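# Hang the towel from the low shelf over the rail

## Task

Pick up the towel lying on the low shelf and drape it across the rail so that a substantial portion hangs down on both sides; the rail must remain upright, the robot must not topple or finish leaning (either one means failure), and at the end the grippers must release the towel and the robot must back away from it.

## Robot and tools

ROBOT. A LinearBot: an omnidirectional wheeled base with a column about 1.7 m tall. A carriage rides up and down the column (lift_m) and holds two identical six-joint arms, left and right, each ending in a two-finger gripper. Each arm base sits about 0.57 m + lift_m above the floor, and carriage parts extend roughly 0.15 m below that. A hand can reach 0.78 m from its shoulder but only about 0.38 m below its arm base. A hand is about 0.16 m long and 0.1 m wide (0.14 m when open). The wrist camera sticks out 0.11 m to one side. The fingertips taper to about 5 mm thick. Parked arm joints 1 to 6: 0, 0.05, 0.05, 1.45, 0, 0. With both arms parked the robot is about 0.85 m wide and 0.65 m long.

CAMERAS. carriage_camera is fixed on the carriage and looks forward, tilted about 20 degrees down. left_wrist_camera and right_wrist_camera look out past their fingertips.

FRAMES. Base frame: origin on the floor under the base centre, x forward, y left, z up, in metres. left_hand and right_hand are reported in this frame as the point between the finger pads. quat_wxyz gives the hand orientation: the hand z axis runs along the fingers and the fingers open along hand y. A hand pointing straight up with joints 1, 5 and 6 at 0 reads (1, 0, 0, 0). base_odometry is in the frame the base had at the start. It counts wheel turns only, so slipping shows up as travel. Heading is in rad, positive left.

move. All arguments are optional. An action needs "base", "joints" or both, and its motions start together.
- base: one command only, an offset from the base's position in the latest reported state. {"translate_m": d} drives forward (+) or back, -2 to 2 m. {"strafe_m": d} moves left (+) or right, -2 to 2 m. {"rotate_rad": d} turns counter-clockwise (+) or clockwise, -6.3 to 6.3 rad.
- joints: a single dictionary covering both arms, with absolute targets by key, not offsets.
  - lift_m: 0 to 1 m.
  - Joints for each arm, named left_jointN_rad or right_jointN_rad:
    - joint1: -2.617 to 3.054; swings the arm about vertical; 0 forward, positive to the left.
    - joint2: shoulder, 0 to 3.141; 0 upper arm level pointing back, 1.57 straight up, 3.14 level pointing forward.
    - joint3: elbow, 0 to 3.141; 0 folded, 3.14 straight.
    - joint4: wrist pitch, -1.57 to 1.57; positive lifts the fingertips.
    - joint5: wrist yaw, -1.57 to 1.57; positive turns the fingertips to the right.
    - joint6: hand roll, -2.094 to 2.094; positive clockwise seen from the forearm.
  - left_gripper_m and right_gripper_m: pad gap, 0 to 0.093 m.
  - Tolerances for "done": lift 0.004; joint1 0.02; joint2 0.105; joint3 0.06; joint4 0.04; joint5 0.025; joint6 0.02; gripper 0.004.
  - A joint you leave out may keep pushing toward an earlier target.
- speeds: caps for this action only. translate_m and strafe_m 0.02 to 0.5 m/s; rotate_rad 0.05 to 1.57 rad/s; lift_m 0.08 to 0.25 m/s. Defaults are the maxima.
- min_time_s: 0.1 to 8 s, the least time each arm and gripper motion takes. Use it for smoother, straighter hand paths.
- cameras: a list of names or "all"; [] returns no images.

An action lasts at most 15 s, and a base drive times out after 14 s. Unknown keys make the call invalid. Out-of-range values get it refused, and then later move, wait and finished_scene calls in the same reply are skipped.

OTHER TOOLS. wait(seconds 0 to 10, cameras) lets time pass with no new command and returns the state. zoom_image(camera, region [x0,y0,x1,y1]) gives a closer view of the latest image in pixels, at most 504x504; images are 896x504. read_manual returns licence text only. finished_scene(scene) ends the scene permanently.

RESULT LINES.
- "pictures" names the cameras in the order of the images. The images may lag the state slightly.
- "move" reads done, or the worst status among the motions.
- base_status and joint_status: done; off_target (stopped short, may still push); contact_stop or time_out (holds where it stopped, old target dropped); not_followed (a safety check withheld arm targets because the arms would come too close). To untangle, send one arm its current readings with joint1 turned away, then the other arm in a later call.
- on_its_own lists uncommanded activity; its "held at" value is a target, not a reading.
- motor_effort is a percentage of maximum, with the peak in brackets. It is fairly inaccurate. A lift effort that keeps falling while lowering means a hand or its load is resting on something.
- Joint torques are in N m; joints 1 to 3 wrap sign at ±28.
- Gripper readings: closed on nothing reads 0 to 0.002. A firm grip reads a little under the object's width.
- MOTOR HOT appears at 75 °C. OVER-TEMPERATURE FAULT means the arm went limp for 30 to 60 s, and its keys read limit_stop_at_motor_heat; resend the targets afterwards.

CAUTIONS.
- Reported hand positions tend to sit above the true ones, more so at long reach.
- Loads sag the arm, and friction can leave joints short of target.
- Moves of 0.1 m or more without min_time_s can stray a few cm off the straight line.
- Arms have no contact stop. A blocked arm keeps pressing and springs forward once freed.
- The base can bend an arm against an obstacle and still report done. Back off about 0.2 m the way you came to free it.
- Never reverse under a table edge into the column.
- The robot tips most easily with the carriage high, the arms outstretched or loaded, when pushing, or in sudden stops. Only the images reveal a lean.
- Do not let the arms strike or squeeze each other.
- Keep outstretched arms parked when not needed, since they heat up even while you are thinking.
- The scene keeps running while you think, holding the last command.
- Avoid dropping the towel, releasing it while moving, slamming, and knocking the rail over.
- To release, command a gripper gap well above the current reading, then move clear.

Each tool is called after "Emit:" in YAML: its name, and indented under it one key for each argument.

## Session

Emit:
move:
  cameras: ["carriage_camera"]

Scene clock: 0.00 s.
Joint torques (N m): no reading
base_odometry: x=+0.000 y=+0.000 heading=+0.000
base_status: not commanded
joint_positions: lift_m=+0.300 left_joint1_rad=+0.010 left_joint2_rad=+0.036 left_joint3_rad=+0.049 left_joint4_rad=+1.495 left_joint5_rad=-0.025 left_joint6_rad=+0.050 left_gripper_m=+0.09396 right_joint1_rad=-0.020 right_joint2_rad=+0.069 right_joint3_rad=+0.062 right_joint4_rad=+1.432 right_joint5_rad=+0.032 right_joint6_rad=+0.011 right_gripper_m=+0.09396
joint_status: not commanded
motor_effort: lift_m=+23 drive_wheels=+1
left_hand: x=+0.2368 y=+0.3073 z=+1.3225 quat_wxyz=(+0.999, -0.012, +0.032, +0.030) (m; base frame)
right_hand: x=+0.2585 y=-0.3092 z=+1.3243 quat_wxyz=(+0.997, +0.017, +0.073, -0.005) (m; base frame)
pictures: carriage_camera
camera_calibration:
carriage_camera: T_world_to_cam=[[-0.00559344, -0.999683, -0.0245389, 0.0358511], [-0.377647, 0.0248338, -0.925616, 1.26859], [0.925933, 0.00408966, -0.377667, 0.352301], [0, 0, 0, 1]] pos_world=[0.153073, 0.00289509, 1.30816]

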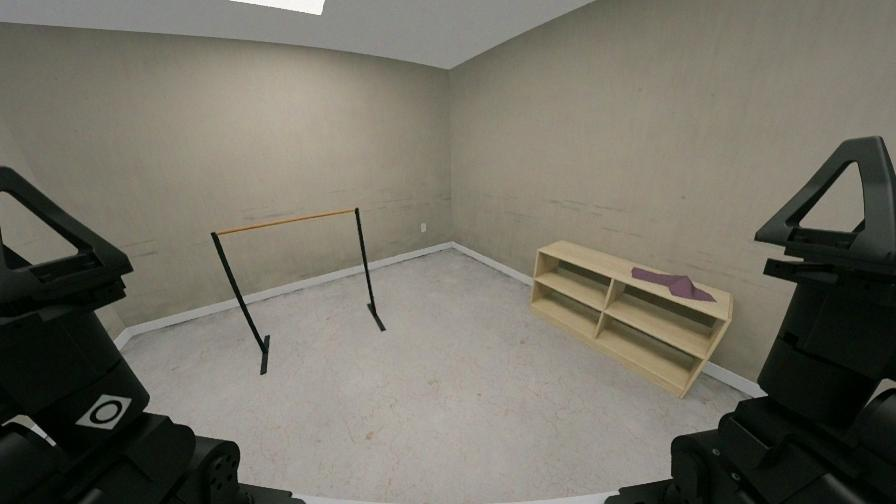

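Emit:
zoom_image:
  camera: "carriage_camera"
  region: [510, 220, 750, 410]

Emit:
zoom_image:
  camera: "carriage_camera"
  region: [180, 180, 430, 390]

Scaled by 2.100 from the camera's 896x504 image, which has a finer 1280x720 frame.

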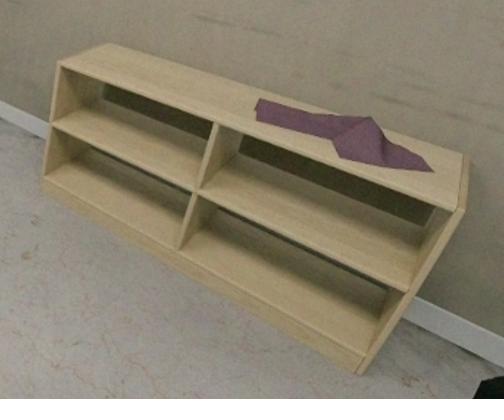

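Scaled by 2.016 from the camera's 896x504 image, which has a finer 1280x720 frame.

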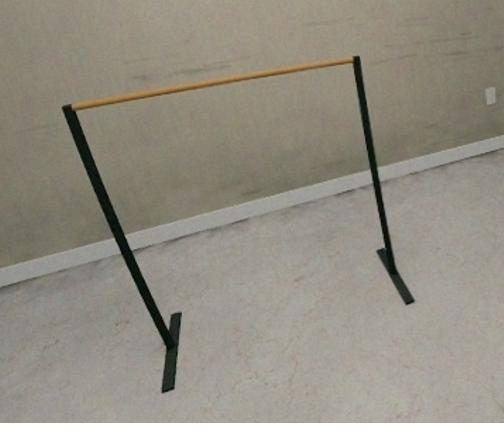

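Emit:
move:
  base: {"rotate_rad": -1.009}
  joints: {"lift_m": 0.38}
  cameras: []

Emit:
move:
  base: {"strafe_m": 0.555}
  cameras: []

Emit:
move:
  base: {"translate_m": 0.9}
  joints: {"right_joint1_rad": 0, "right_joint2_rad": 2.452, "right_joint3_rad": 1.26, "right_joint4_rad": -0.379, "right_joint5_rad": 0, "right_joint6_rad": 0, "right_gripper_m": 0.07}
  min_time_s: 3
  cameras: ["carriage_camera", "right_wrist_camera"]

Emit:
zoom_image:
  camera: "carriage_camera"
  region: [360, 300, 700, 480]

Scene clock: 21.13 s.
Joint torques (N m): left_arm=[-0.34 3.9 5.55 -0.31 0.03 -0.08] | right_arm=[-0.27 3.69 6.05 -0.11 0.04 0.08]
move: done
base_odometry: x=+0.000 y=+0.000 heading=-1.009
base_status: done
joint_positions: lift_m=+0.380 left_joint1_rad=+0.010 left_joint2_rad=+0.036 left_joint3_rad=+0.049 left_joint4_rad=+1.495 left_joint5_rad=-0.025 left_joint6_rad=+0.050 left_gripper_m=+0.09396 right_joint1_rad=-0.020 right_joint2_rad=+0.069 right_joint3_rad=+0.062 right_joint4_rad=+1.432 right_joint5_rad=+0.032 right_joint6_rad=+0.011 right_gripper_m=+0.09396
joint_status: all done
motor_effort: lift_m=+25(30) drive_wheels=+6(14)
left_hand: x=+0.2368 y=+0.3073 z=+1.4023 quat_wxyz=(+0.999, -0.012, +0.032, +0.030) (m; base frame)
right_hand: x=+0.2585 y=-0.3092 z=+1.4041 quat_wxyz=(+0.997, +0.017, +0.073, -0.005) (m; base frame)
pictures: none
No camera images: "cameras" was empty.

Scene clock: 24.40 s.
Joint torques (N m): left_arm=[-0.27 3.86 5.5 -0.3 0.02 -0.08] | right_arm=[-0.27 3.71 6.04 -0.11 0.04 0.08]
move: done
base_odometry: x=+0.470 y=+0.295 heading=-1.010
base_status: done
joint_positions: lift_m=+0.380 left_joint1_rad=+0.009 left_joint2_rad=+0.036 left_joint3_rad=+0.049 left_joint4_rad=+1.495 left_joint5_rad=-0.025 left_joint6_rad=+0.050 left_gripper_m=+0.09396 right_joint1_rad=-0.020 right_joint2_rad=+0.069 right_joint3_rad=+0.062 right_joint4_rad=+1.432 right_joint5_rad=+0.033 right_joint6_rad=+0.011 right_gripper_m=+0.09396
joint_status: not commanded
motor_effort: lift_m=+25(25) drive_wheels=-6(17)
left_hand: x=+0.2368 y=+0.3073 z=+1.4023 quat_wxyz=(+0.999, -0.012, +0.032, +0.030) (m; base frame)
right_hand: x=+0.2585 y=-0.3092 z=+1.4041 quat_wxyz=(+0.997, +0.017, +0.073, -0.005) (m; base frame)
pictures: none
No camera images: "cameras" was empty.

Scene clock: 28.47 s.
Joint torques (N m): left_arm=[-0.28 3.89 5.63 -0.28 0.05 -0.1] | right_arm=[0.62 -10.32 4.94 0.14 -0.01 -0.07]
move: done
base_odometry: x=+0.950 y=-0.466 heading=-1.009
base_status: done
joint_positions: lift_m=+0.380 left_joint1_rad=+0.009 left_joint2_rad=+0.036 left_joint3_rad=+0.049 left_joint4_rad=+1.495 left_joint5_rad=-0.025 left_joint6_rad=+0.050 left_gripper_m=+0.09396 right_joint1_rad=-0.009 right_joint2_rad=+2.430 right_joint3_rad=+1.249 right_joint4_rad=-0.362 right_joint5_rad=+0.009 right_joint6_rad=+0.011 right_gripper_m=+0.07014
joint_status: all done
motor_effort: lift_m=+25(25) drive_wheels=-4(14)
left_hand: x=+0.2369 y=+0.3073 z=+1.4023 quat_wxyz=(+0.999, -0.012, +0.032, +0.030) (m; base frame)
right_hand: x=+0.5963 y=-0.3077 z=+0.8072 quat_wxyz=(+0.014, +0.010, +1.000, -0.004) (m; base frame)
pictures: carriage_camera, right_wrist_camera
camera_calibration:
carriage_camera: T_world_to_cam=[[-0.00559344, -0.999683, -0.0245389, 0.0378081], [-0.377647, 0.0248338, -0.925616, 1.34241], [0.925933, 0.00408966, -0.377667, 0.382421], [0, 0, 0, 1]] pos_world=[0.153073, 0.00289509, 1.38791]
right_wrist_camera: T_world_to_cam=[[-0.0402888, -0.997894, -0.0508278, -0.232606], [-0.834668, 0.00564759, 0.550724, 0.0668794], [-0.549277, 0.0646124, -0.833139, 1.14656], [0, 0, 0, 1]] pos_world=[0.676232, -0.306576, 0.906592]

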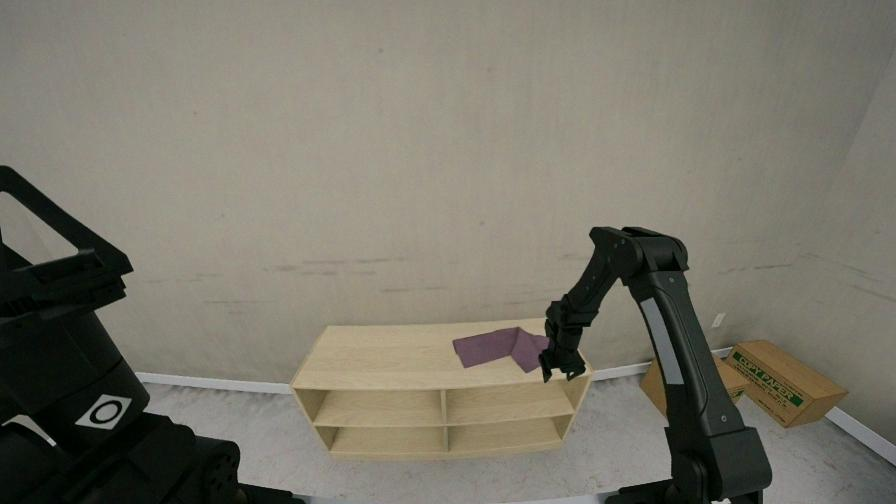

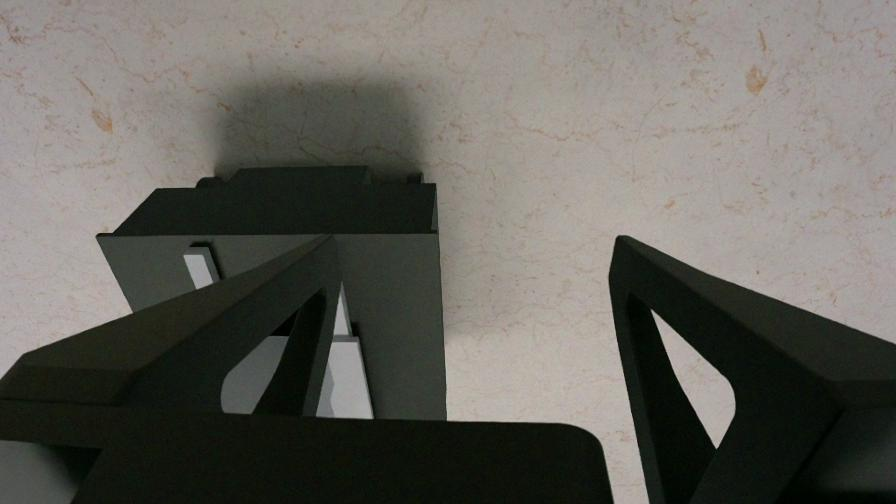

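Scaled by 1.482 from the camera's 896x504 image, which has a finer 1280x720 frame.

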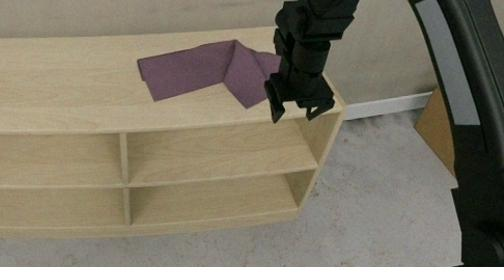

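Emit:
move:
  base: {"rotate_rad": 0.047}
  cameras: ["carriage_camera"]

Scene clock: 61.40 s.
Joint torques (N m): left_arm=[-0.25 3.9 5.57 -0.29 0.05 -0.1] | right_arm=[-0.58 -10.25 4.94 0.23 0.01 -0.07]
move: done
base_odometry: x=+0.950 y=-0.467 heading=-0.963
base_status: done
joint_positions: lift_m=+0.380 left_joint1_rad=+0.009 left_joint2_rad=+0.036 left_joint3_rad=+0.049 left_joint4_rad=+1.495 left_joint5_rad=-0.025 left_joint6_rad=+0.050 left_gripper_m=+0.09396 right_joint1_rad=+0.002 right_joint2_rad=+2.430 right_joint3_rad=+1.249 right_joint4_rad=-0.367 right_joint5_rad=+0.006 right_joint6_rad=+0.011 right_gripper_m=+0.07014
joint_status: not commanded
motor_effort: lift_m=+25(25) drive_wheels=-6(9)
left_hand: x=+0.2369 y=+0.3073 z=+1.4023 quat_wxyz=(+0.999, -0.012, +0.032, +0.030) (m; base frame)
right_hand: x=+0.5950 y=-0.3031 z=+0.8072 quat_wxyz=(+0.011, +0.004, +1.000, -0.003) (m; base frame)
pictures: carriage_camera
camera_calibration:
carriage_camera: T_world_to_cam=[[-0.00559344, -0.999683, -0.0245389, 0.0378081], [-0.377647, 0.0248338, -0.925616, 1.34241], [0.925933, 0.00408966, -0.377667, 0.382421], [0, 0, 0, 1]] pos_world=[0.153073, 0.00289509, 1.38791]

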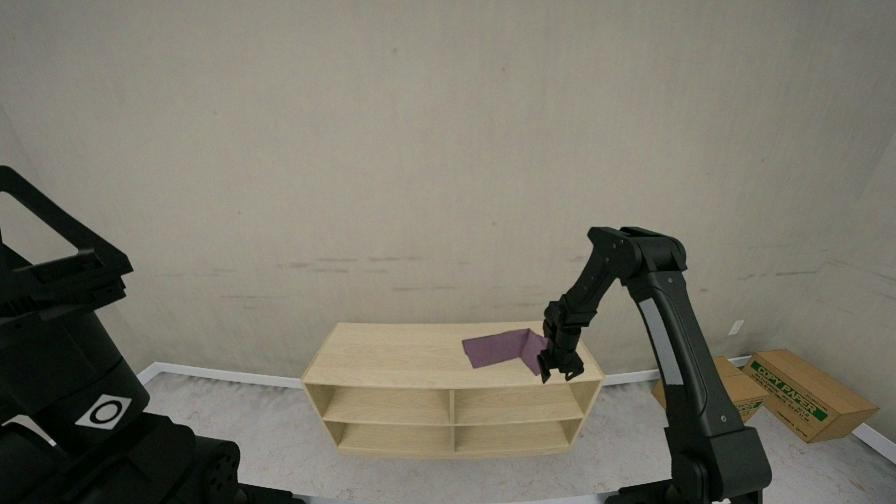

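Emit:
move:
  base: {"strafe_m": 0.22}
  speeds: {"strafe_m": 0.25}
  cameras: []

Emit:
move:
  base: {"translate_m": 0.2}
  joints: {"right_joint6_rad": -0.2}
  speeds: {"translate_m": 0.2}
  cameras: ["carriage_camera", "right_wrist_camera"]

Scene clock: 69.20 s.
Joint torques (N m): left_arm=[-0.28 3.92 5.49 -0.29 0.06 -0.08] | right_arm=[-0.73 -10.26 4.94 0.23 0.02 -0.05]
move: done
base_odometry: x=+1.131 y=-0.341 heading=-0.963
base_status: done
joint_positions: lift_m=+0.380 left_joint1_rad=+0.009 left_joint2_rad=+0.036 left_joint3_rad=+0.049 left_joint4_rad=+1.495 left_joint5_rad=-0.025 left_joint6_rad=+0.050 left_gripper_m=+0.09396 right_joint1_rad=+0.003 right_joint2_rad=+2.430 right_joint3_rad=+1.249 right_joint4_rad=-0.369 right_joint5_rad=+0.005 right_joint6_rad=+0.011 right_gripper_m=+0.07014
joint_status: not commanded
motor_effort: lift_m=+25(25) drive_wheels=-2(13)
left_hand: x=+0.2369 y=+0.3073 z=+1.4023 quat_wxyz=(+0.999, -0.012, +0.032, +0.030) (m; base frame)
right_hand: x=+0.5945 y=-0.3025 z=+0.8071 quat_wxyz=(+0.010, +0.004, +1.000, -0.002) (m; base frame)
pictures: none
No camera images: "cameras" was empty.

Scene clock: 71.40 s.
Joint torques (N m): left_arm=[-0.29 3.82 5.57 -0.31 0.06 -0.08] | right_arm=[-0.53 -10.21 4.92 0.24 0 -0.1]
move: done
base_odometry: x=+1.245 y=-0.505 heading=-0.962
base_status: done
joint_positions: lift_m=+0.380 left_joint1_rad=+0.009 left_joint2_rad=+0.036 left_joint3_rad=+0.049 left_joint4_rad=+1.495 left_joint5_rad=-0.025 left_joint6_rad=+0.050 left_gripper_m=+0.09396 right_joint1_rad=+0.003 right_joint2_rad=+2.430 right_joint3_rad=+1.249 right_joint4_rad=-0.371 right_joint5_rad=+0.005 right_joint6_rad=-0.184 right_gripper_m=+0.07014
joint_status: all done
motor_effort: lift_m=+25(25) drive_wheels=-4(12)
left_hand: x=+0.2369 y=+0.3073 z=+1.4023 quat_wxyz=(+0.999, -0.012, +0.032, +0.030) (m; base frame)
right_hand: x=+0.5940 y=-0.3025 z=+0.8071 quat_wxyz=(+0.009, -0.094, +0.996, -0.003) (m; base frame)
pictures: carriage_camera, right_wrist_camera
camera_calibration:
carriage_camera: T_world_to_cam=[[-0.00559344, -0.999683, -0.0245389, 0.0378081], [-0.377647, 0.0248338, -0.925616, 1.34241], [0.925933, 0.00408966, -0.377667, 0.382421], [0, 0, 0, 1]] pos_world=[0.153073, 0.00289509, 1.38791]
right_wrist_camera: T_world_to_cam=[[0.165317, -0.984916, -0.0510916, -0.345556], [-0.81223, -0.16535, 0.559412, -0.00704273], [-0.559422, -0.0509818, -0.827314, 1.11132], [0, 0, 0, 1]] pos_world=[0.673102, -0.284851, 0.905694]

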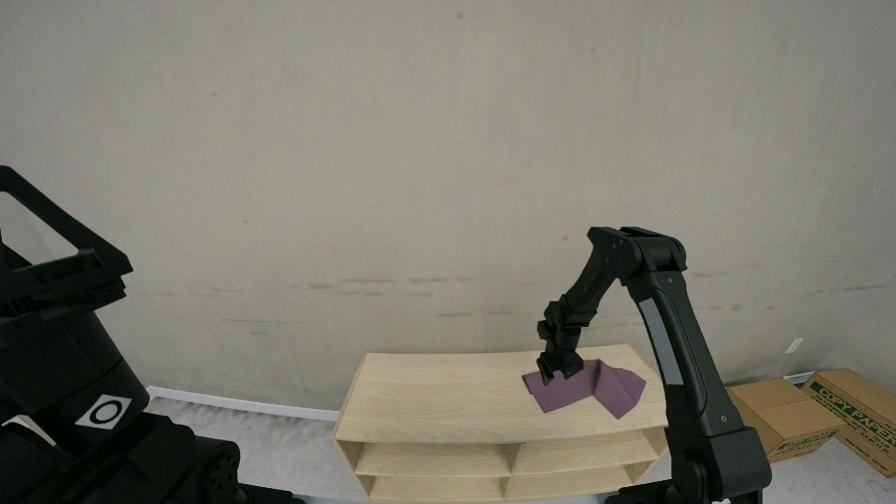

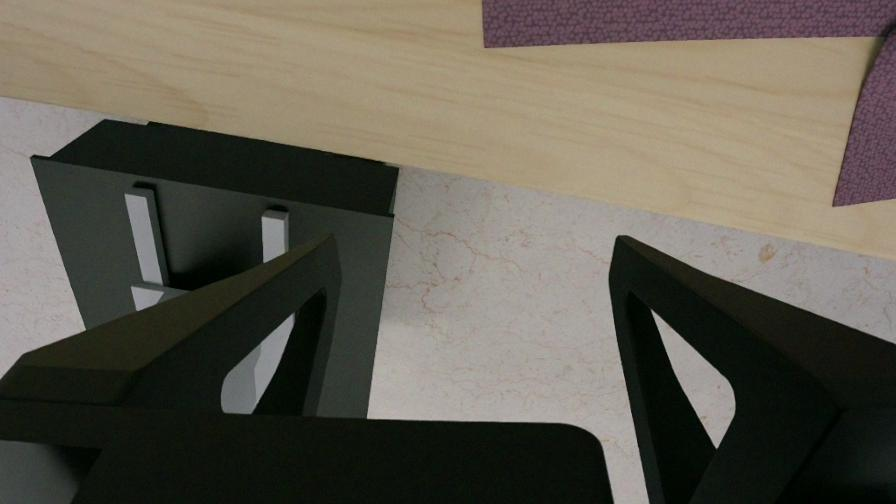

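Emit:
move:
  base: {"translate_m": 0.09}
  joints: {"lift_m": 0.27, "right_gripper_m": 0.06}
  speeds: {"translate_m": 0.1, "lift_m": 0.1}
  cameras: ["right_wrist_camera"]

Scene clock: 80.43 s.
Joint torques (N m): left_arm=[-0.23 3.84 5.48 -0.3 0.05 -0.07] | right_arm=[-0.51 -10.95 4.71 0.25 0.01 -0.1]
move: done
base_odometry: x=+1.297 y=-0.579 heading=-0.962
base_status: done
joint_positions: lift_m=+0.270 left_joint1_rad=+0.009 left_joint2_rad=+0.036 left_joint3_rad=+0.049 left_joint4_rad=+1.495 left_joint5_rad=-0.025 left_joint6_rad=+0.050 left_gripper_m=+0.09396 right_joint1_rad=+0.003 right_joint2_rad=+2.437 right_joint3_rad=+1.251 right_joint4_rad=-0.373 right_joint5_rad=+0.005 right_joint6_rad=-0.185 right_gripper_m=+0.06014
joint_status: all done
motor_effort: lift_m=+20(20) drive_wheels=-4(14)
left_hand: x=+0.2367 y=+0.3073 z=+1.2930 quat_wxyz=(+0.999, -0.012, +0.032, +0.030) (m; base frame)
right_hand: x=+0.5926 y=-0.3025 z=+0.6956 quat_wxyz=(+0.006, -0.094, +0.996, -0.003) (m; base frame)
pictures: right_wrist_camera
camera_calibration:
right_wrist_camera: T_world_to_cam=[[0.165337, -0.984855, -0.0521994, -0.350243], [-0.808306, -0.165644, 0.564981, 0.0478793], [-0.565071, -0.0512195, -0.823451, 1.01884], [0, 0, 0, 1]] pos_world=[0.672326, -0.284823, 0.793631]

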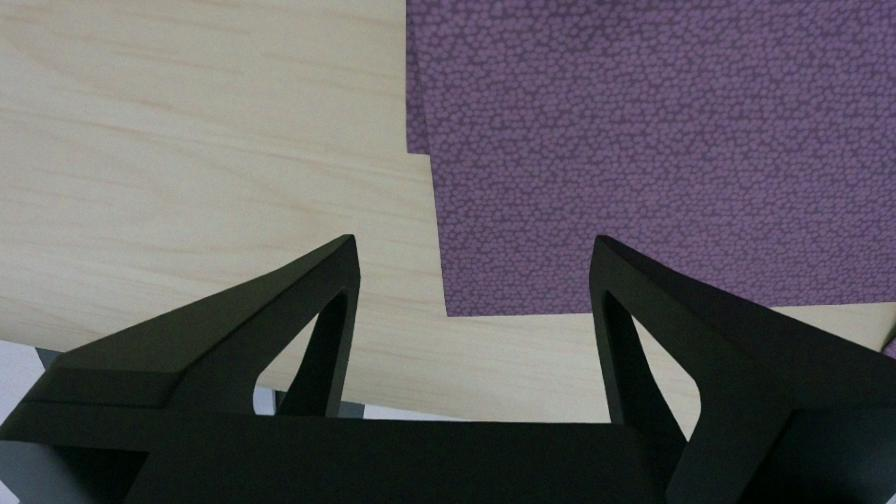

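Emit:
move:
  base: {"translate_m": 0.015}
  joints: {"lift_m": 0.23, "right_joint1_rad": 0.032, "right_gripper_m": 0.064}
  speeds: {"translate_m": 0.05, "lift_m": 0.1}
  cameras: ["right_wrist_camera"]

Scene clock: 91.27 s.
Joint torques (N m): left_arm=[-0.24 3.85 5.44 -0.31 0.05 -0.07] | right_arm=[-0.16 -11.38 4.44 0.27 0 -0.08]
move: done
base_odometry: x=+1.306 y=-0.591 heading=-0.961
base_status: done
joint_positions: lift_m=+0.230 left_joint1_rad=+0.009 left_joint2_rad=+0.036 left_joint3_rad=+0.049 left_joint4_rad=+1.495 left_joint5_rad=-0.025 left_joint6_rad=+0.050 left_gripper_m=+0.09396 right_joint1_rad=+0.030 right_joint2_rad=+2.440 right_joint3_rad=+1.253 right_joint4_rad=-0.375 right_joint5_rad=+0.004 right_joint6_rad=-0.185 right_gripper_m=+0.06386
joint_status: all done
motor_effort: lift_m=+20(21) drive_wheels=+4(14)
left_hand: x=+0.2367 y=+0.3073 z=+1.2530 quat_wxyz=(+0.999, -0.012, +0.032, +0.030) (m; base frame)
right_hand: x=+0.5916 y=-0.2925 z=+0.6545 quat_wxyz=(+0.004, -0.107, +0.994, -0.003) (m; base frame)
pictures: right_wrist_camera
camera_calibration:
right_wrist_camera: T_world_to_cam=[[0.19173, -0.980002, -0.0532526, -0.355917], [-0.801139, -0.187618, 0.56831, 0.0591203], [-0.566936, -0.0662994, -0.821089, 0.980063], [0, 0, 0, 1]] pos_world=[0.671236, -0.272729, 0.752167]

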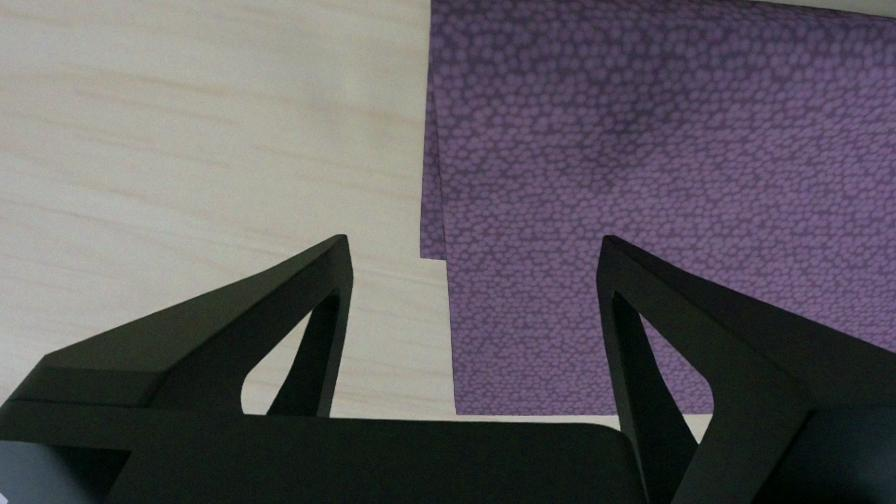

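Emit:
move:
  joints: {"lift_m": 0.205}
  speeds: {"lift_m": 0.08}
  cameras: ["right_wrist_camera"]

Scene clock: 98.43 s.
Joint torques (N m): left_arm=[-0.27 3.86 5.53 -0.3 0.05 -0.06] | right_arm=[-0.13 -10.85 4.15 0.39 -0.08 -0.1]
move: done
base_odometry: x=+1.306 y=-0.591 heading=-0.961
base_status: not commanded
joint_positions: lift_m=+0.206 left_joint1_rad=+0.009 left_joint2_rad=+0.036 left_joint3_rad=+0.049 left_joint4_rad=+1.495 left_joint5_rad=-0.025 left_joint6_rad=+0.050 left_gripper_m=+0.09396 right_joint1_rad=+0.030 right_joint2_rad=+2.437 right_joint3_rad=+1.258 right_joint4_rad=-0.387 right_joint5_rad=+0.009 right_joint6_rad=-0.185 right_gripper_m=+0.06386
joint_status: all done
motor_effort: lift_m=+18(19) drive_wheels=+4(4)
left_hand: x=+0.2367 y=+0.3073 z=+1.2283 quat_wxyz=(+0.999, -0.012, +0.032, +0.030) (m; base frame)
right_hand: x=+0.5924 y=-0.2932 z=+0.6319 quat_wxyz=(+0.002, -0.107, +0.994, -0.005) (m; base frame)
pictures: right_wrist_camera
camera_calibration:
right_wrist_camera: T_world_to_cam=[[0.191962, -0.980191, -0.0487371, -0.360985], [-0.799856, -0.185034, 0.570958, 0.0707542], [-0.568667, -0.0706195, -0.819531, 0.960676], [0, 0, 0, 1]] pos_world=[0.672192, -0.2729, 0.729312]

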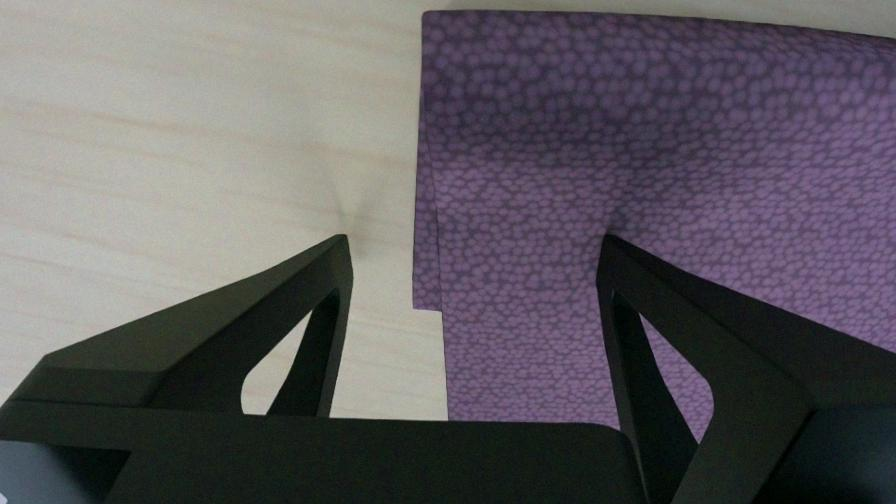

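Emit:
move:
  joints: {"lift_m": 0.186}
  speeds: {"lift_m": 0.08}
  cameras: ["right_wrist_camera"]

Emit:
move:
  joints: {"right_gripper_m": 0.0}
  min_time_s: 2.0
  cameras: ["right_wrist_camera"]

Scene clock: 102.57 s.
Joint torques (N m): left_arm=[-0.28 3.9 5.44 -0.3 0.07 -0.07] | right_arm=[-0.49 -6.99 3.59 1.03 -0.13 -0.09]
move: done
base_odometry: x=+1.306 y=-0.591 heading=-0.961
base_status: not commanded
joint_positions: lift_m=+0.187 left_joint1_rad=+0.009 left_joint2_rad=+0.036 left_joint3_rad=+0.049 left_joint4_rad=+1.495 left_joint5_rad=-0.025 left_joint6_rad=+0.050 left_gripper_m=+0.09396 right_joint1_rad=+0.034 right_joint2_rad=+2.394 right_joint3_rad=+1.267 right_joint4_rad=-0.450 right_joint5_rad=+0.020 right_joint6_rad=-0.185 right_gripper_m=+0.06386
joint_status: all done
motor_effort: lift_m=+17(17) drive_wheels=+4(5)
left_hand: x=+0.2367 y=+0.3073 z=+1.2095 quat_wxyz=(+0.999, -0.012, +0.032, +0.030) (m; base frame)
right_hand: x=+0.5925 y=-0.2937 z=+0.6296 quat_wxyz=(-0.003, -0.109, +0.994, -0.010) (m; base frame)
pictures: right_wrist_camera
camera_calibration:
right_wrist_camera: T_world_to_cam=[[0.194848, -0.980002, -0.0403747, -0.368514], [-0.793045, -0.181631, 0.581455, 0.0623815], [-0.57716, -0.081276, -0.812576, 0.956369], [0, 0, 0, 1]] pos_world=[0.673253, -0.272084, 0.725973]

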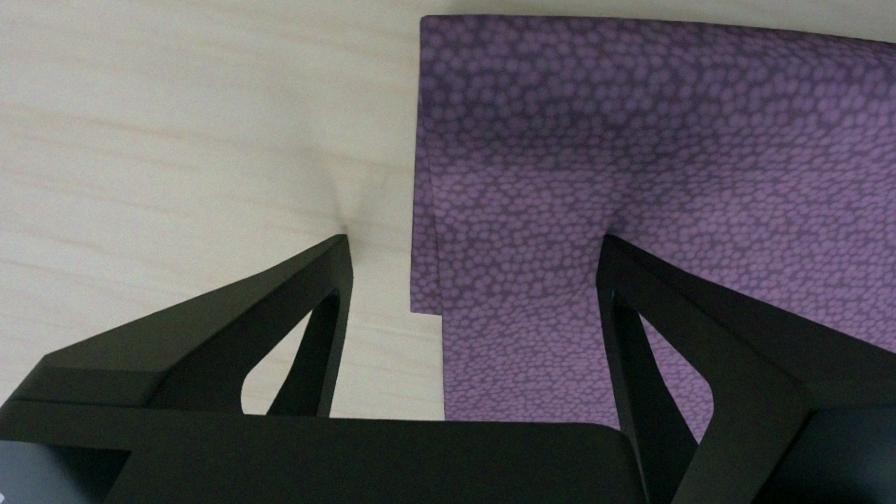

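Scene clock: 104.83 s.
Joint torques (N m): left_arm=[-0.24 3.93 5.49 -0.31 0.05 -0.07] | right_arm=[0.65 -7.16 3.43 0.83 -0.63 -0.09]
move: off_target
base_odometry: x=+1.306 y=-0.591 heading=-0.961
base_status: not commanded
joint_positions: lift_m=+0.187 left_joint1_rad=+0.009 left_joint2_rad=+0.036 left_joint3_rad=+0.049 left_joint4_rad=+1.495 left_joint5_rad=-0.025 left_joint6_rad=+0.050 left_gripper_m=+0.09396 right_joint1_rad=+0.023 right_joint2_rad=+2.394 right_joint3_rad=+1.270 right_joint4_rad=-0.429 right_joint5_rad=+0.061 right_joint6_rad=-0.185 right_gripper_m=+0.00398
joint_status: right_gripper_m off_target (ended at +0.00401, target +0.00000)
motor_effort: lift_m=+17(17) drive_wheels=+4(5)
left_hand: x=+0.2367 y=+0.3073 z=+1.2095 quat_wxyz=(+0.999, -0.012, +0.032, +0.030) (m; base frame)
right_hand: x=+0.5992 y=-0.3048 z=+0.6305 quat_wxyz=(+0.007, -0.103, +0.994, -0.031) (m; base frame)
pictures: right_wrist_camera
camera_calibration:
right_wrist_camera: T_world_to_cam=[[0.184172, -0.982884, 0.00453675, -0.403471], [-0.809402, -0.149043, 0.568027, 0.0934343], [-0.557628, -0.108287, -0.822998, 0.946651], [0, 0, 0, 1]] pos_world=[0.677813, -0.28013, 0.727849]

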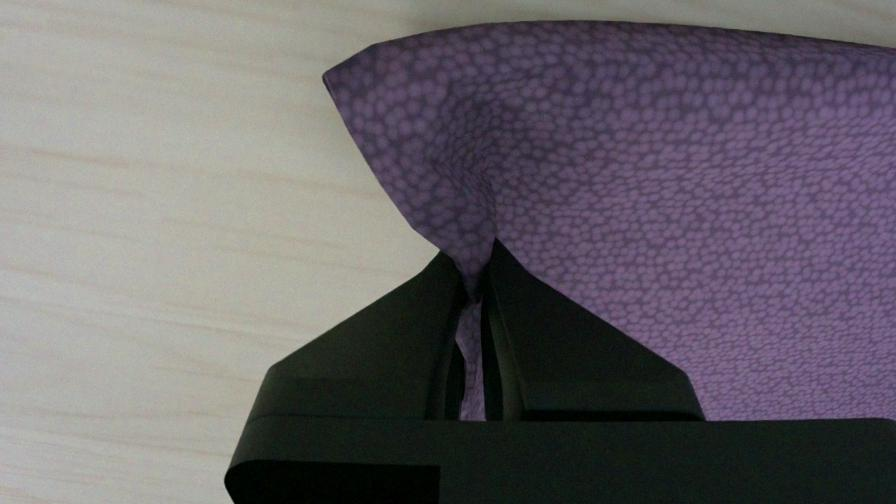

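Emit:
move:
  joints: {"lift_m": 0.36}
  speeds: {"lift_m": 0.1}
  cameras: ["right_wrist_camera"]

Scene clock: 108.73 s.
Joint torques (N m): left_arm=[-0.27 3.84 5.42 -0.32 0.04 -0.08] | right_arm=[0.47 -10.56 3.58 0.43 -0.06 -0.1]
move: done
base_odometry: x=+1.306 y=-0.591 heading=-0.961
base_status: not commanded
joint_positions: lift_m=+0.360 left_joint1_rad=+0.009 left_joint2_rad=+0.036 left_joint3_rad=+0.049 left_joint4_rad=+1.495 left_joint5_rad=-0.025 left_joint6_rad=+0.050 left_gripper_m=+0.09396 right_joint1_rad=+0.025 right_joint2_rad=+2.432 right_joint3_rad=+1.264 right_joint4_rad=-0.389 right_joint5_rad=+0.009 right_joint6_rad=-0.185 right_gripper_m=+0.00380
joint_status: all done
motor_effort: lift_m=+25(28) drive_wheels=+4(5)
left_hand: x=+0.2367 y=+0.3073 z=+1.3825 quat_wxyz=(+0.999, -0.012, +0.032, +0.030) (m; base frame)
right_hand: x=+0.5960 y=-0.2950 z=+0.7888 quat_wxyz=(+0.007, -0.105, +0.994, -0.005) (m; base frame)
pictures: right_wrist_camera
camera_calibration:
right_wrist_camera: T_world_to_cam=[[0.187538, -0.98112, -0.0472504, -0.35457], [-0.805955, -0.181197, 0.563564, -0.00560906], [-0.561485, -0.0676078, -0.82472, 1.09194], [0, 0, 0, 1]] pos_world=[0.675081, -0.275069, 0.88695]

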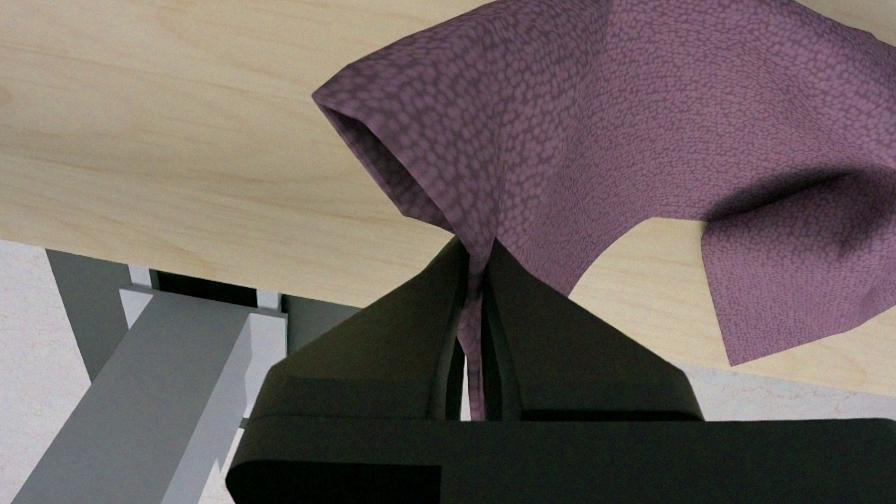

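Emit:
move:
  joints: {"lift_m": 0.75}
  speeds: {"lift_m": 0.15}
  cameras: ["carriage_camera", "right_wrist_camera"]

Emit:
move:
  base: {"translate_m": -0.45}
  speeds: {"translate_m": 0.25}
  cameras: ["carriage_camera"]

Scene clock: 134.93 s.
Joint torques (N m): left_arm=[-0.28 3.9 5.45 -0.28 0.05 -0.08] | right_arm=[0.34 -11 3.7 0.37 -0.04 -0.09]
move: done
base_odometry: x=+1.306 y=-0.591 heading=-0.961
base_status: not commanded
joint_positions: lift_m=+0.750 left_joint1_rad=+0.009 left_joint2_rad=+0.036 left_joint3_rad=+0.049 left_joint4_rad=+1.495 left_joint5_rad=-0.025 left_joint6_rad=+0.050 left_gripper_m=+0.09396 right_joint1_rad=+0.025 right_joint2_rad=+2.440 right_joint3_rad=+1.263 right_joint4_rad=-0.385 right_joint5_rad=+0.008 right_joint6_rad=-0.185 right_gripper_m=+0.00380
joint_status: all done
motor_effort: lift_m=+25(30) drive_wheels=+4(4)
left_hand: x=+0.2367 y=+0.3073 z=+1.7725 quat_wxyz=(+0.999, -0.012, +0.032, +0.030) (m; base frame)
right_hand: x=+0.5939 y=-0.2948 z=+1.1757 quat_wxyz=(+0.004, -0.105, +0.994, -0.004) (m; base frame)
pictures: carriage_camera, right_wrist_camera
camera_calibration:
carriage_camera: T_world_to_cam=[[-0.00559344, -0.999683, -0.0245389, 0.0468875], [-0.377647, 0.0248338, -0.925616, 1.68489], [0.925933, 0.00408966, -0.377667, 0.522158], [0, 0, 0, 1]] pos_world=[0.153073, 0.00289509, 1.75791]
right_wrist_camera: T_world_to_cam=[[0.187258, -0.98105, -0.0497457, -0.332563], [-0.802477, -0.181987, 0.568253, -0.23314], [-0.566538, -0.0664898, -0.821349, 1.40918], [0, 0, 0, 1]] pos_world=[0.673539, -0.274993, 1.27337]

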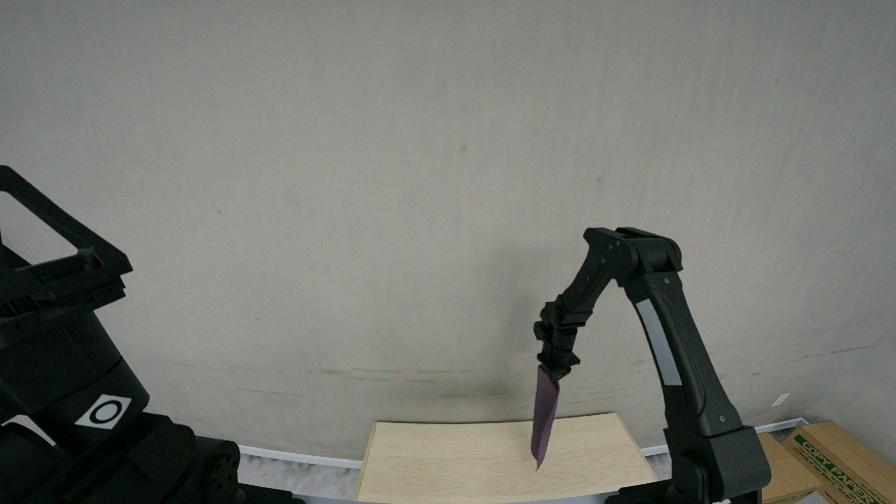

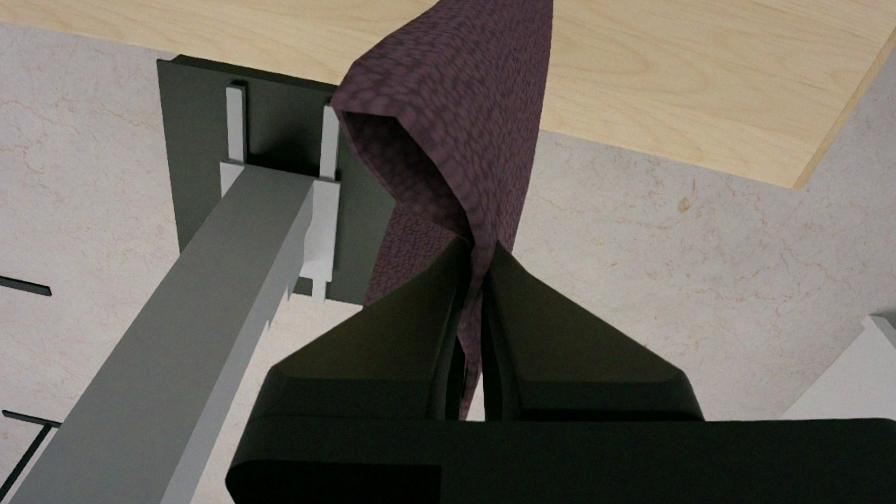

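Scene clock: 138.10 s.
Joint torques (N m): left_arm=[-0.32 3.84 5.53 -0.3 0.04 -0.08] | right_arm=[0.34 -11.22 3.73 0.35 -0.03 -0.09]
move: done
base_odometry: x=+1.048 y=-0.222 heading=-0.961
base_status: done
joint_positions: lift_m=+0.750 left_joint1_rad=+0.009 left_joint2_rad=+0.036 left_joint3_rad=+0.049 left_joint4_rad=+1.495 left_joint5_rad=-0.025 left_joint6_rad=+0.050 left_gripper_m=+0.09396 right_joint1_rad=+0.026 right_joint2_rad=+2.440 right_joint3_rad=+1.263 right_joint4_rad=-0.382 right_joint5_rad=+0.007 right_joint6_rad=-0.185 right_gripper_m=+0.00380
joint_status: not commanded
motor_effort: lift_m=+25(25) drive_wheels=-1(13)
left_hand: x=+0.2368 y=+0.3073 z=+1.7725 quat_wxyz=(+0.999, -0.012, +0.032, +0.030) (m; base frame)
right_hand: x=+0.5947 y=-0.2944 z=+1.1757 quat_wxyz=(+0.006, -0.105, +0.994, -0.004) (m; base frame)
pictures: carriage_camera
camera_calibration:
carriage_camera: T_world_to_cam=[[-0.00559344, -0.999683, -0.0245389, 0.0468875], [-0.377647, 0.0248338, -0.925616, 1.68489], [0.925933, 0.00408966, -0.377667, 0.522158], [0, 0, 0, 1]] pos_world=[0.153073, 0.00289509, 1.75791]

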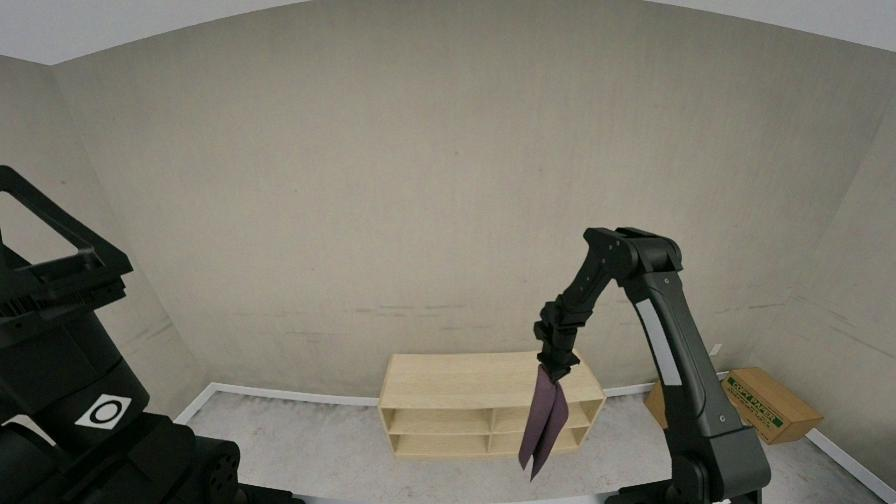

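Emit:
move:
  base: {"rotate_rad": 1.487}
  speeds: {"rotate_rad": 0.6}
  cameras: ["carriage_camera"]

Scene clock: 148.77 s.
Joint torques (N m): left_arm=[-0.27 3.82 5.46 -0.28 0.05 -0.07] | right_arm=[-0.31 -11.34 3.75 0.33 -0.02 -0.1]
move: done
base_odometry: x=+1.048 y=-0.222 heading=+0.526
base_status: done
joint_positions: lift_m=+0.750 left_joint1_rad=+0.009 left_joint2_rad=+0.036 left_joint3_rad=+0.049 left_joint4_rad=+1.495 left_joint5_rad=-0.025 left_joint6_rad=+0.050 left_gripper_m=+0.09397 right_joint1_rad=+0.033 right_joint2_rad=+2.440 right_joint3_rad=+1.263 right_joint4_rad=-0.381 right_joint5_rad=+0.005 right_joint6_rad=-0.185 right_gripper_m=+0.00379
joint_status: not commanded
motor_effort: lift_m=+25(25) drive_wheels=+7(13)
left_hand: x=+0.2368 y=+0.3073 z=+1.7725 quat_wxyz=(+0.999, -0.012, +0.032, +0.030) (m; base frame)
right_hand: x=+0.5948 y=-0.2916 z=+1.1757 quat_wxyz=(+0.006, -0.109, +0.994, -0.003) (m; base frame)
pictures: carriage_camera
camera_calibration:
carriage_camera: T_world_to_cam=[[-0.00559344, -0.999683, -0.0245389, 0.0468875], [-0.377647, 0.0248338, -0.925616, 1.68489], [0.925933, 0.00408966, -0.377667, 0.522158], [0, 0, 0, 1]] pos_world=[0.153073, 0.00289509, 1.75791]

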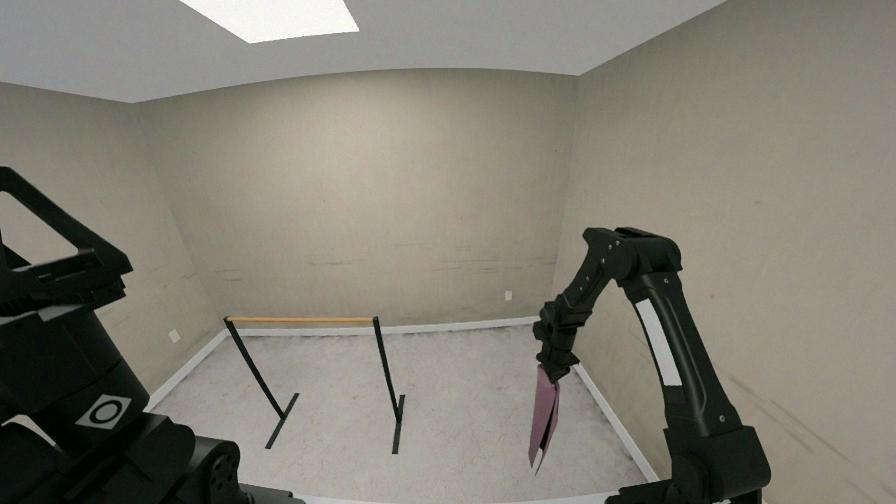

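Emit:
move:
  base: {"strafe_m": 1.1}
  speeds: {"strafe_m": 0.3}
  cameras: ["carriage_camera"]

Scene clock: 157.90 s.
Joint torques (N m): left_arm=[-0.31 3.88 5.46 -0.28 0.05 -0.04] | right_arm=[-0.32 -11.25 3.74 0.35 0.03 -0.09]
move: done
base_odometry: x=+0.495 y=+0.729 heading=+0.527
base_status: done
joint_positions: lift_m=+0.750 left_joint1_rad=+0.009 left_joint2_rad=+0.036 left_joint3_rad=+0.049 left_joint4_rad=+1.495 left_joint5_rad=-0.025 left_joint6_rad=+0.050 left_gripper_m=+0.09397 right_joint1_rad=+0.033 right_joint2_rad=+2.440 right_joint3_rad=+1.263 right_joint4_rad=-0.381 right_joint5_rad=+0.003 right_joint6_rad=-0.185 right_gripper_m=+0.00379
joint_status: not commanded
motor_effort: lift_m=+25(25) drive_wheels=-6(17)
left_hand: x=+0.2368 y=+0.3073 z=+1.7725 quat_wxyz=(+0.999, -0.012, +0.032, +0.030) (m; base frame)
right_hand: x=+0.5947 y=-0.2913 z=+1.1757 quat_wxyz=(+0.006, -0.109, +0.994, -0.002) (m; base frame)
pictures: carriage_camera
camera_calibration:
carriage_camera: T_world_to_cam=[[-0.00559344, -0.999683, -0.0245389, 0.0468875], [-0.377647, 0.0248338, -0.925616, 1.68489], [0.925933, 0.00408966, -0.377667, 0.522158], [0, 0, 0, 1]] pos_world=[0.153073, 0.00289509, 1.75791]

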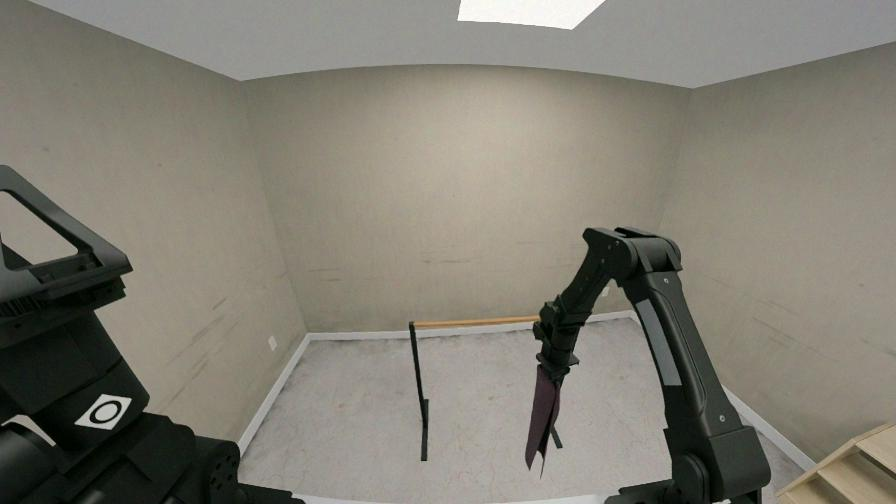

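Emit:
zoom_image:
  camera: "carriage_camera"
  region: [380, 300, 600, 480]

Scaled by 2.291 from the camera's 896x504 image, which has a finer 1280x720 frame.

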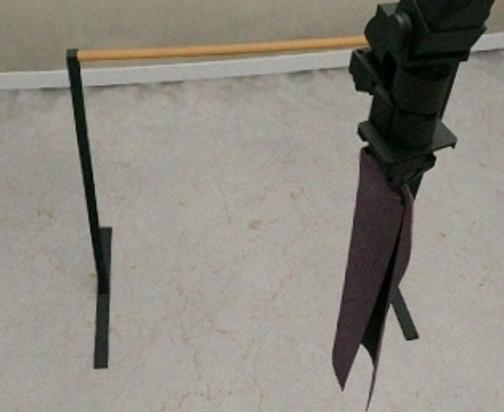

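Emit:
move:
  base: {"translate_m": 0.25}
  joints: {"lift_m": 0.82, "right_joint1_rad": 0.02, "right_joint2_rad": 2.8655, "right_joint3_rad": 2.1653, "right_joint4_rad": -0.8706}
  speeds: {"translate_m": 0.15, "lift_m": 0.15}
  min_time_s: 2.0
  cameras: ["carriage_camera", "right_wrist_camera"]

Scene clock: 197.53 s.
Joint torques (N m): left_arm=[-0.27 3.89 5.48 -0.31 0.06 -0.07] | right_arm=[-0.84 -13.6 7.31 0.21 0.02 -0.09]
move: done
base_odometry: x=+0.711 y=+0.855 heading=+0.527
base_status: done
joint_positions: lift_m=+0.820 left_joint1_rad=+0.009 left_joint2_rad=+0.036 left_joint3_rad=+0.049 left_joint4_rad=+1.495 left_joint5_rad=-0.025 left_joint6_rad=+0.050 left_gripper_m=+0.09397 right_joint1_rad=+0.026 right_joint2_rad=+2.836 right_joint3_rad=+2.148 right_joint4_rad=-0.854 right_joint5_rad=+0.003 right_joint6_rad=-0.185 right_gripper_m=+0.00379
joint_status: all done
motor_effort: lift_m=+25(30) drive_wheels=-4(11)
left_hand: x=+0.2367 y=+0.3073 z=+1.8425 quat_wxyz=(+0.999, -0.012, +0.032, +0.030) (m; base frame)
right_hand: x=+0.7271 y=-0.2900 z=+1.2489 quat_wxyz=(+0.014, -0.106, +0.994, -0.003) (m; base frame)
pictures: carriage_camera, right_wrist_camera
camera_calibration:
carriage_camera: T_world_to_cam=[[-0.00559344, -0.999683, -0.0245389, 0.0486056], [-0.377647, 0.0248338, -0.925616, 1.74969], [0.925933, 0.00408966, -0.377667, 0.5486], [0, 0, 0, 1]] pos_world=[0.153073, 0.00289509, 1.82792]
right_wrist_camera: T_world_to_cam=[[0.18987, -0.98049, -0.0508895, -0.349506], [-0.813635, -0.186145, 0.55077, -0.138314], [-0.549497, -0.0631691, -0.833104, 1.54834], [0, 0, 0, 1]] pos_world=[0.804634, -0.270626, 1.34832]

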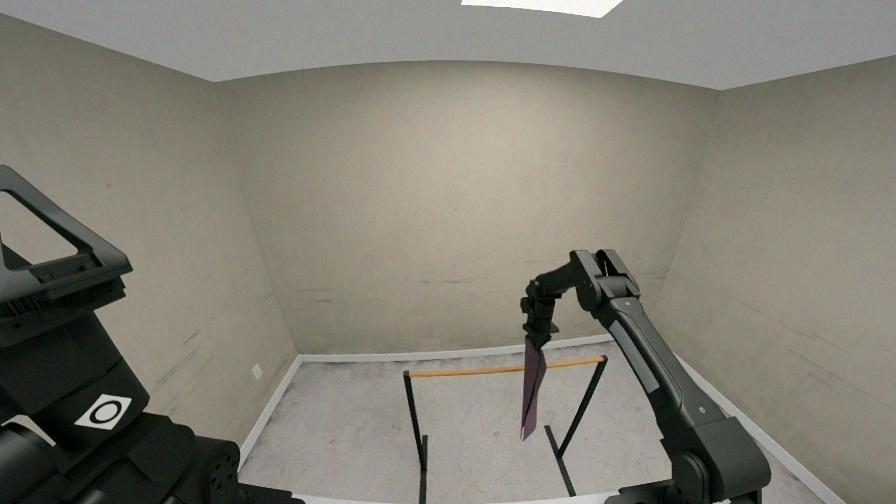

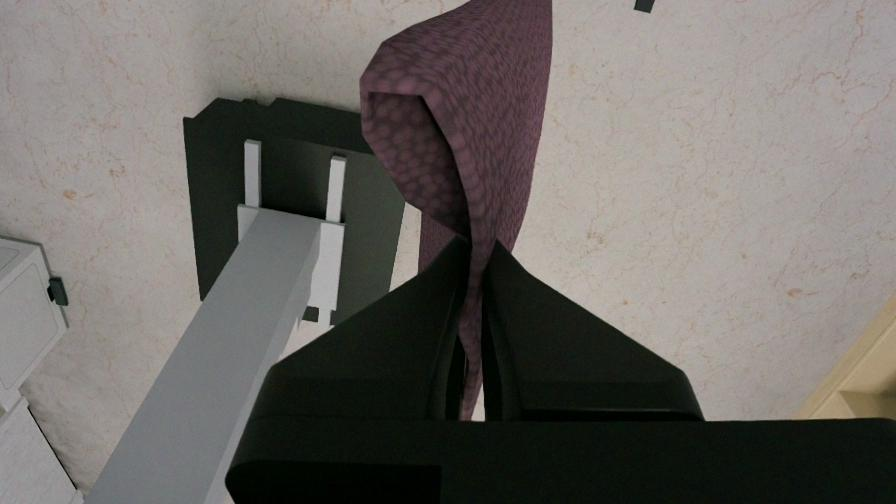

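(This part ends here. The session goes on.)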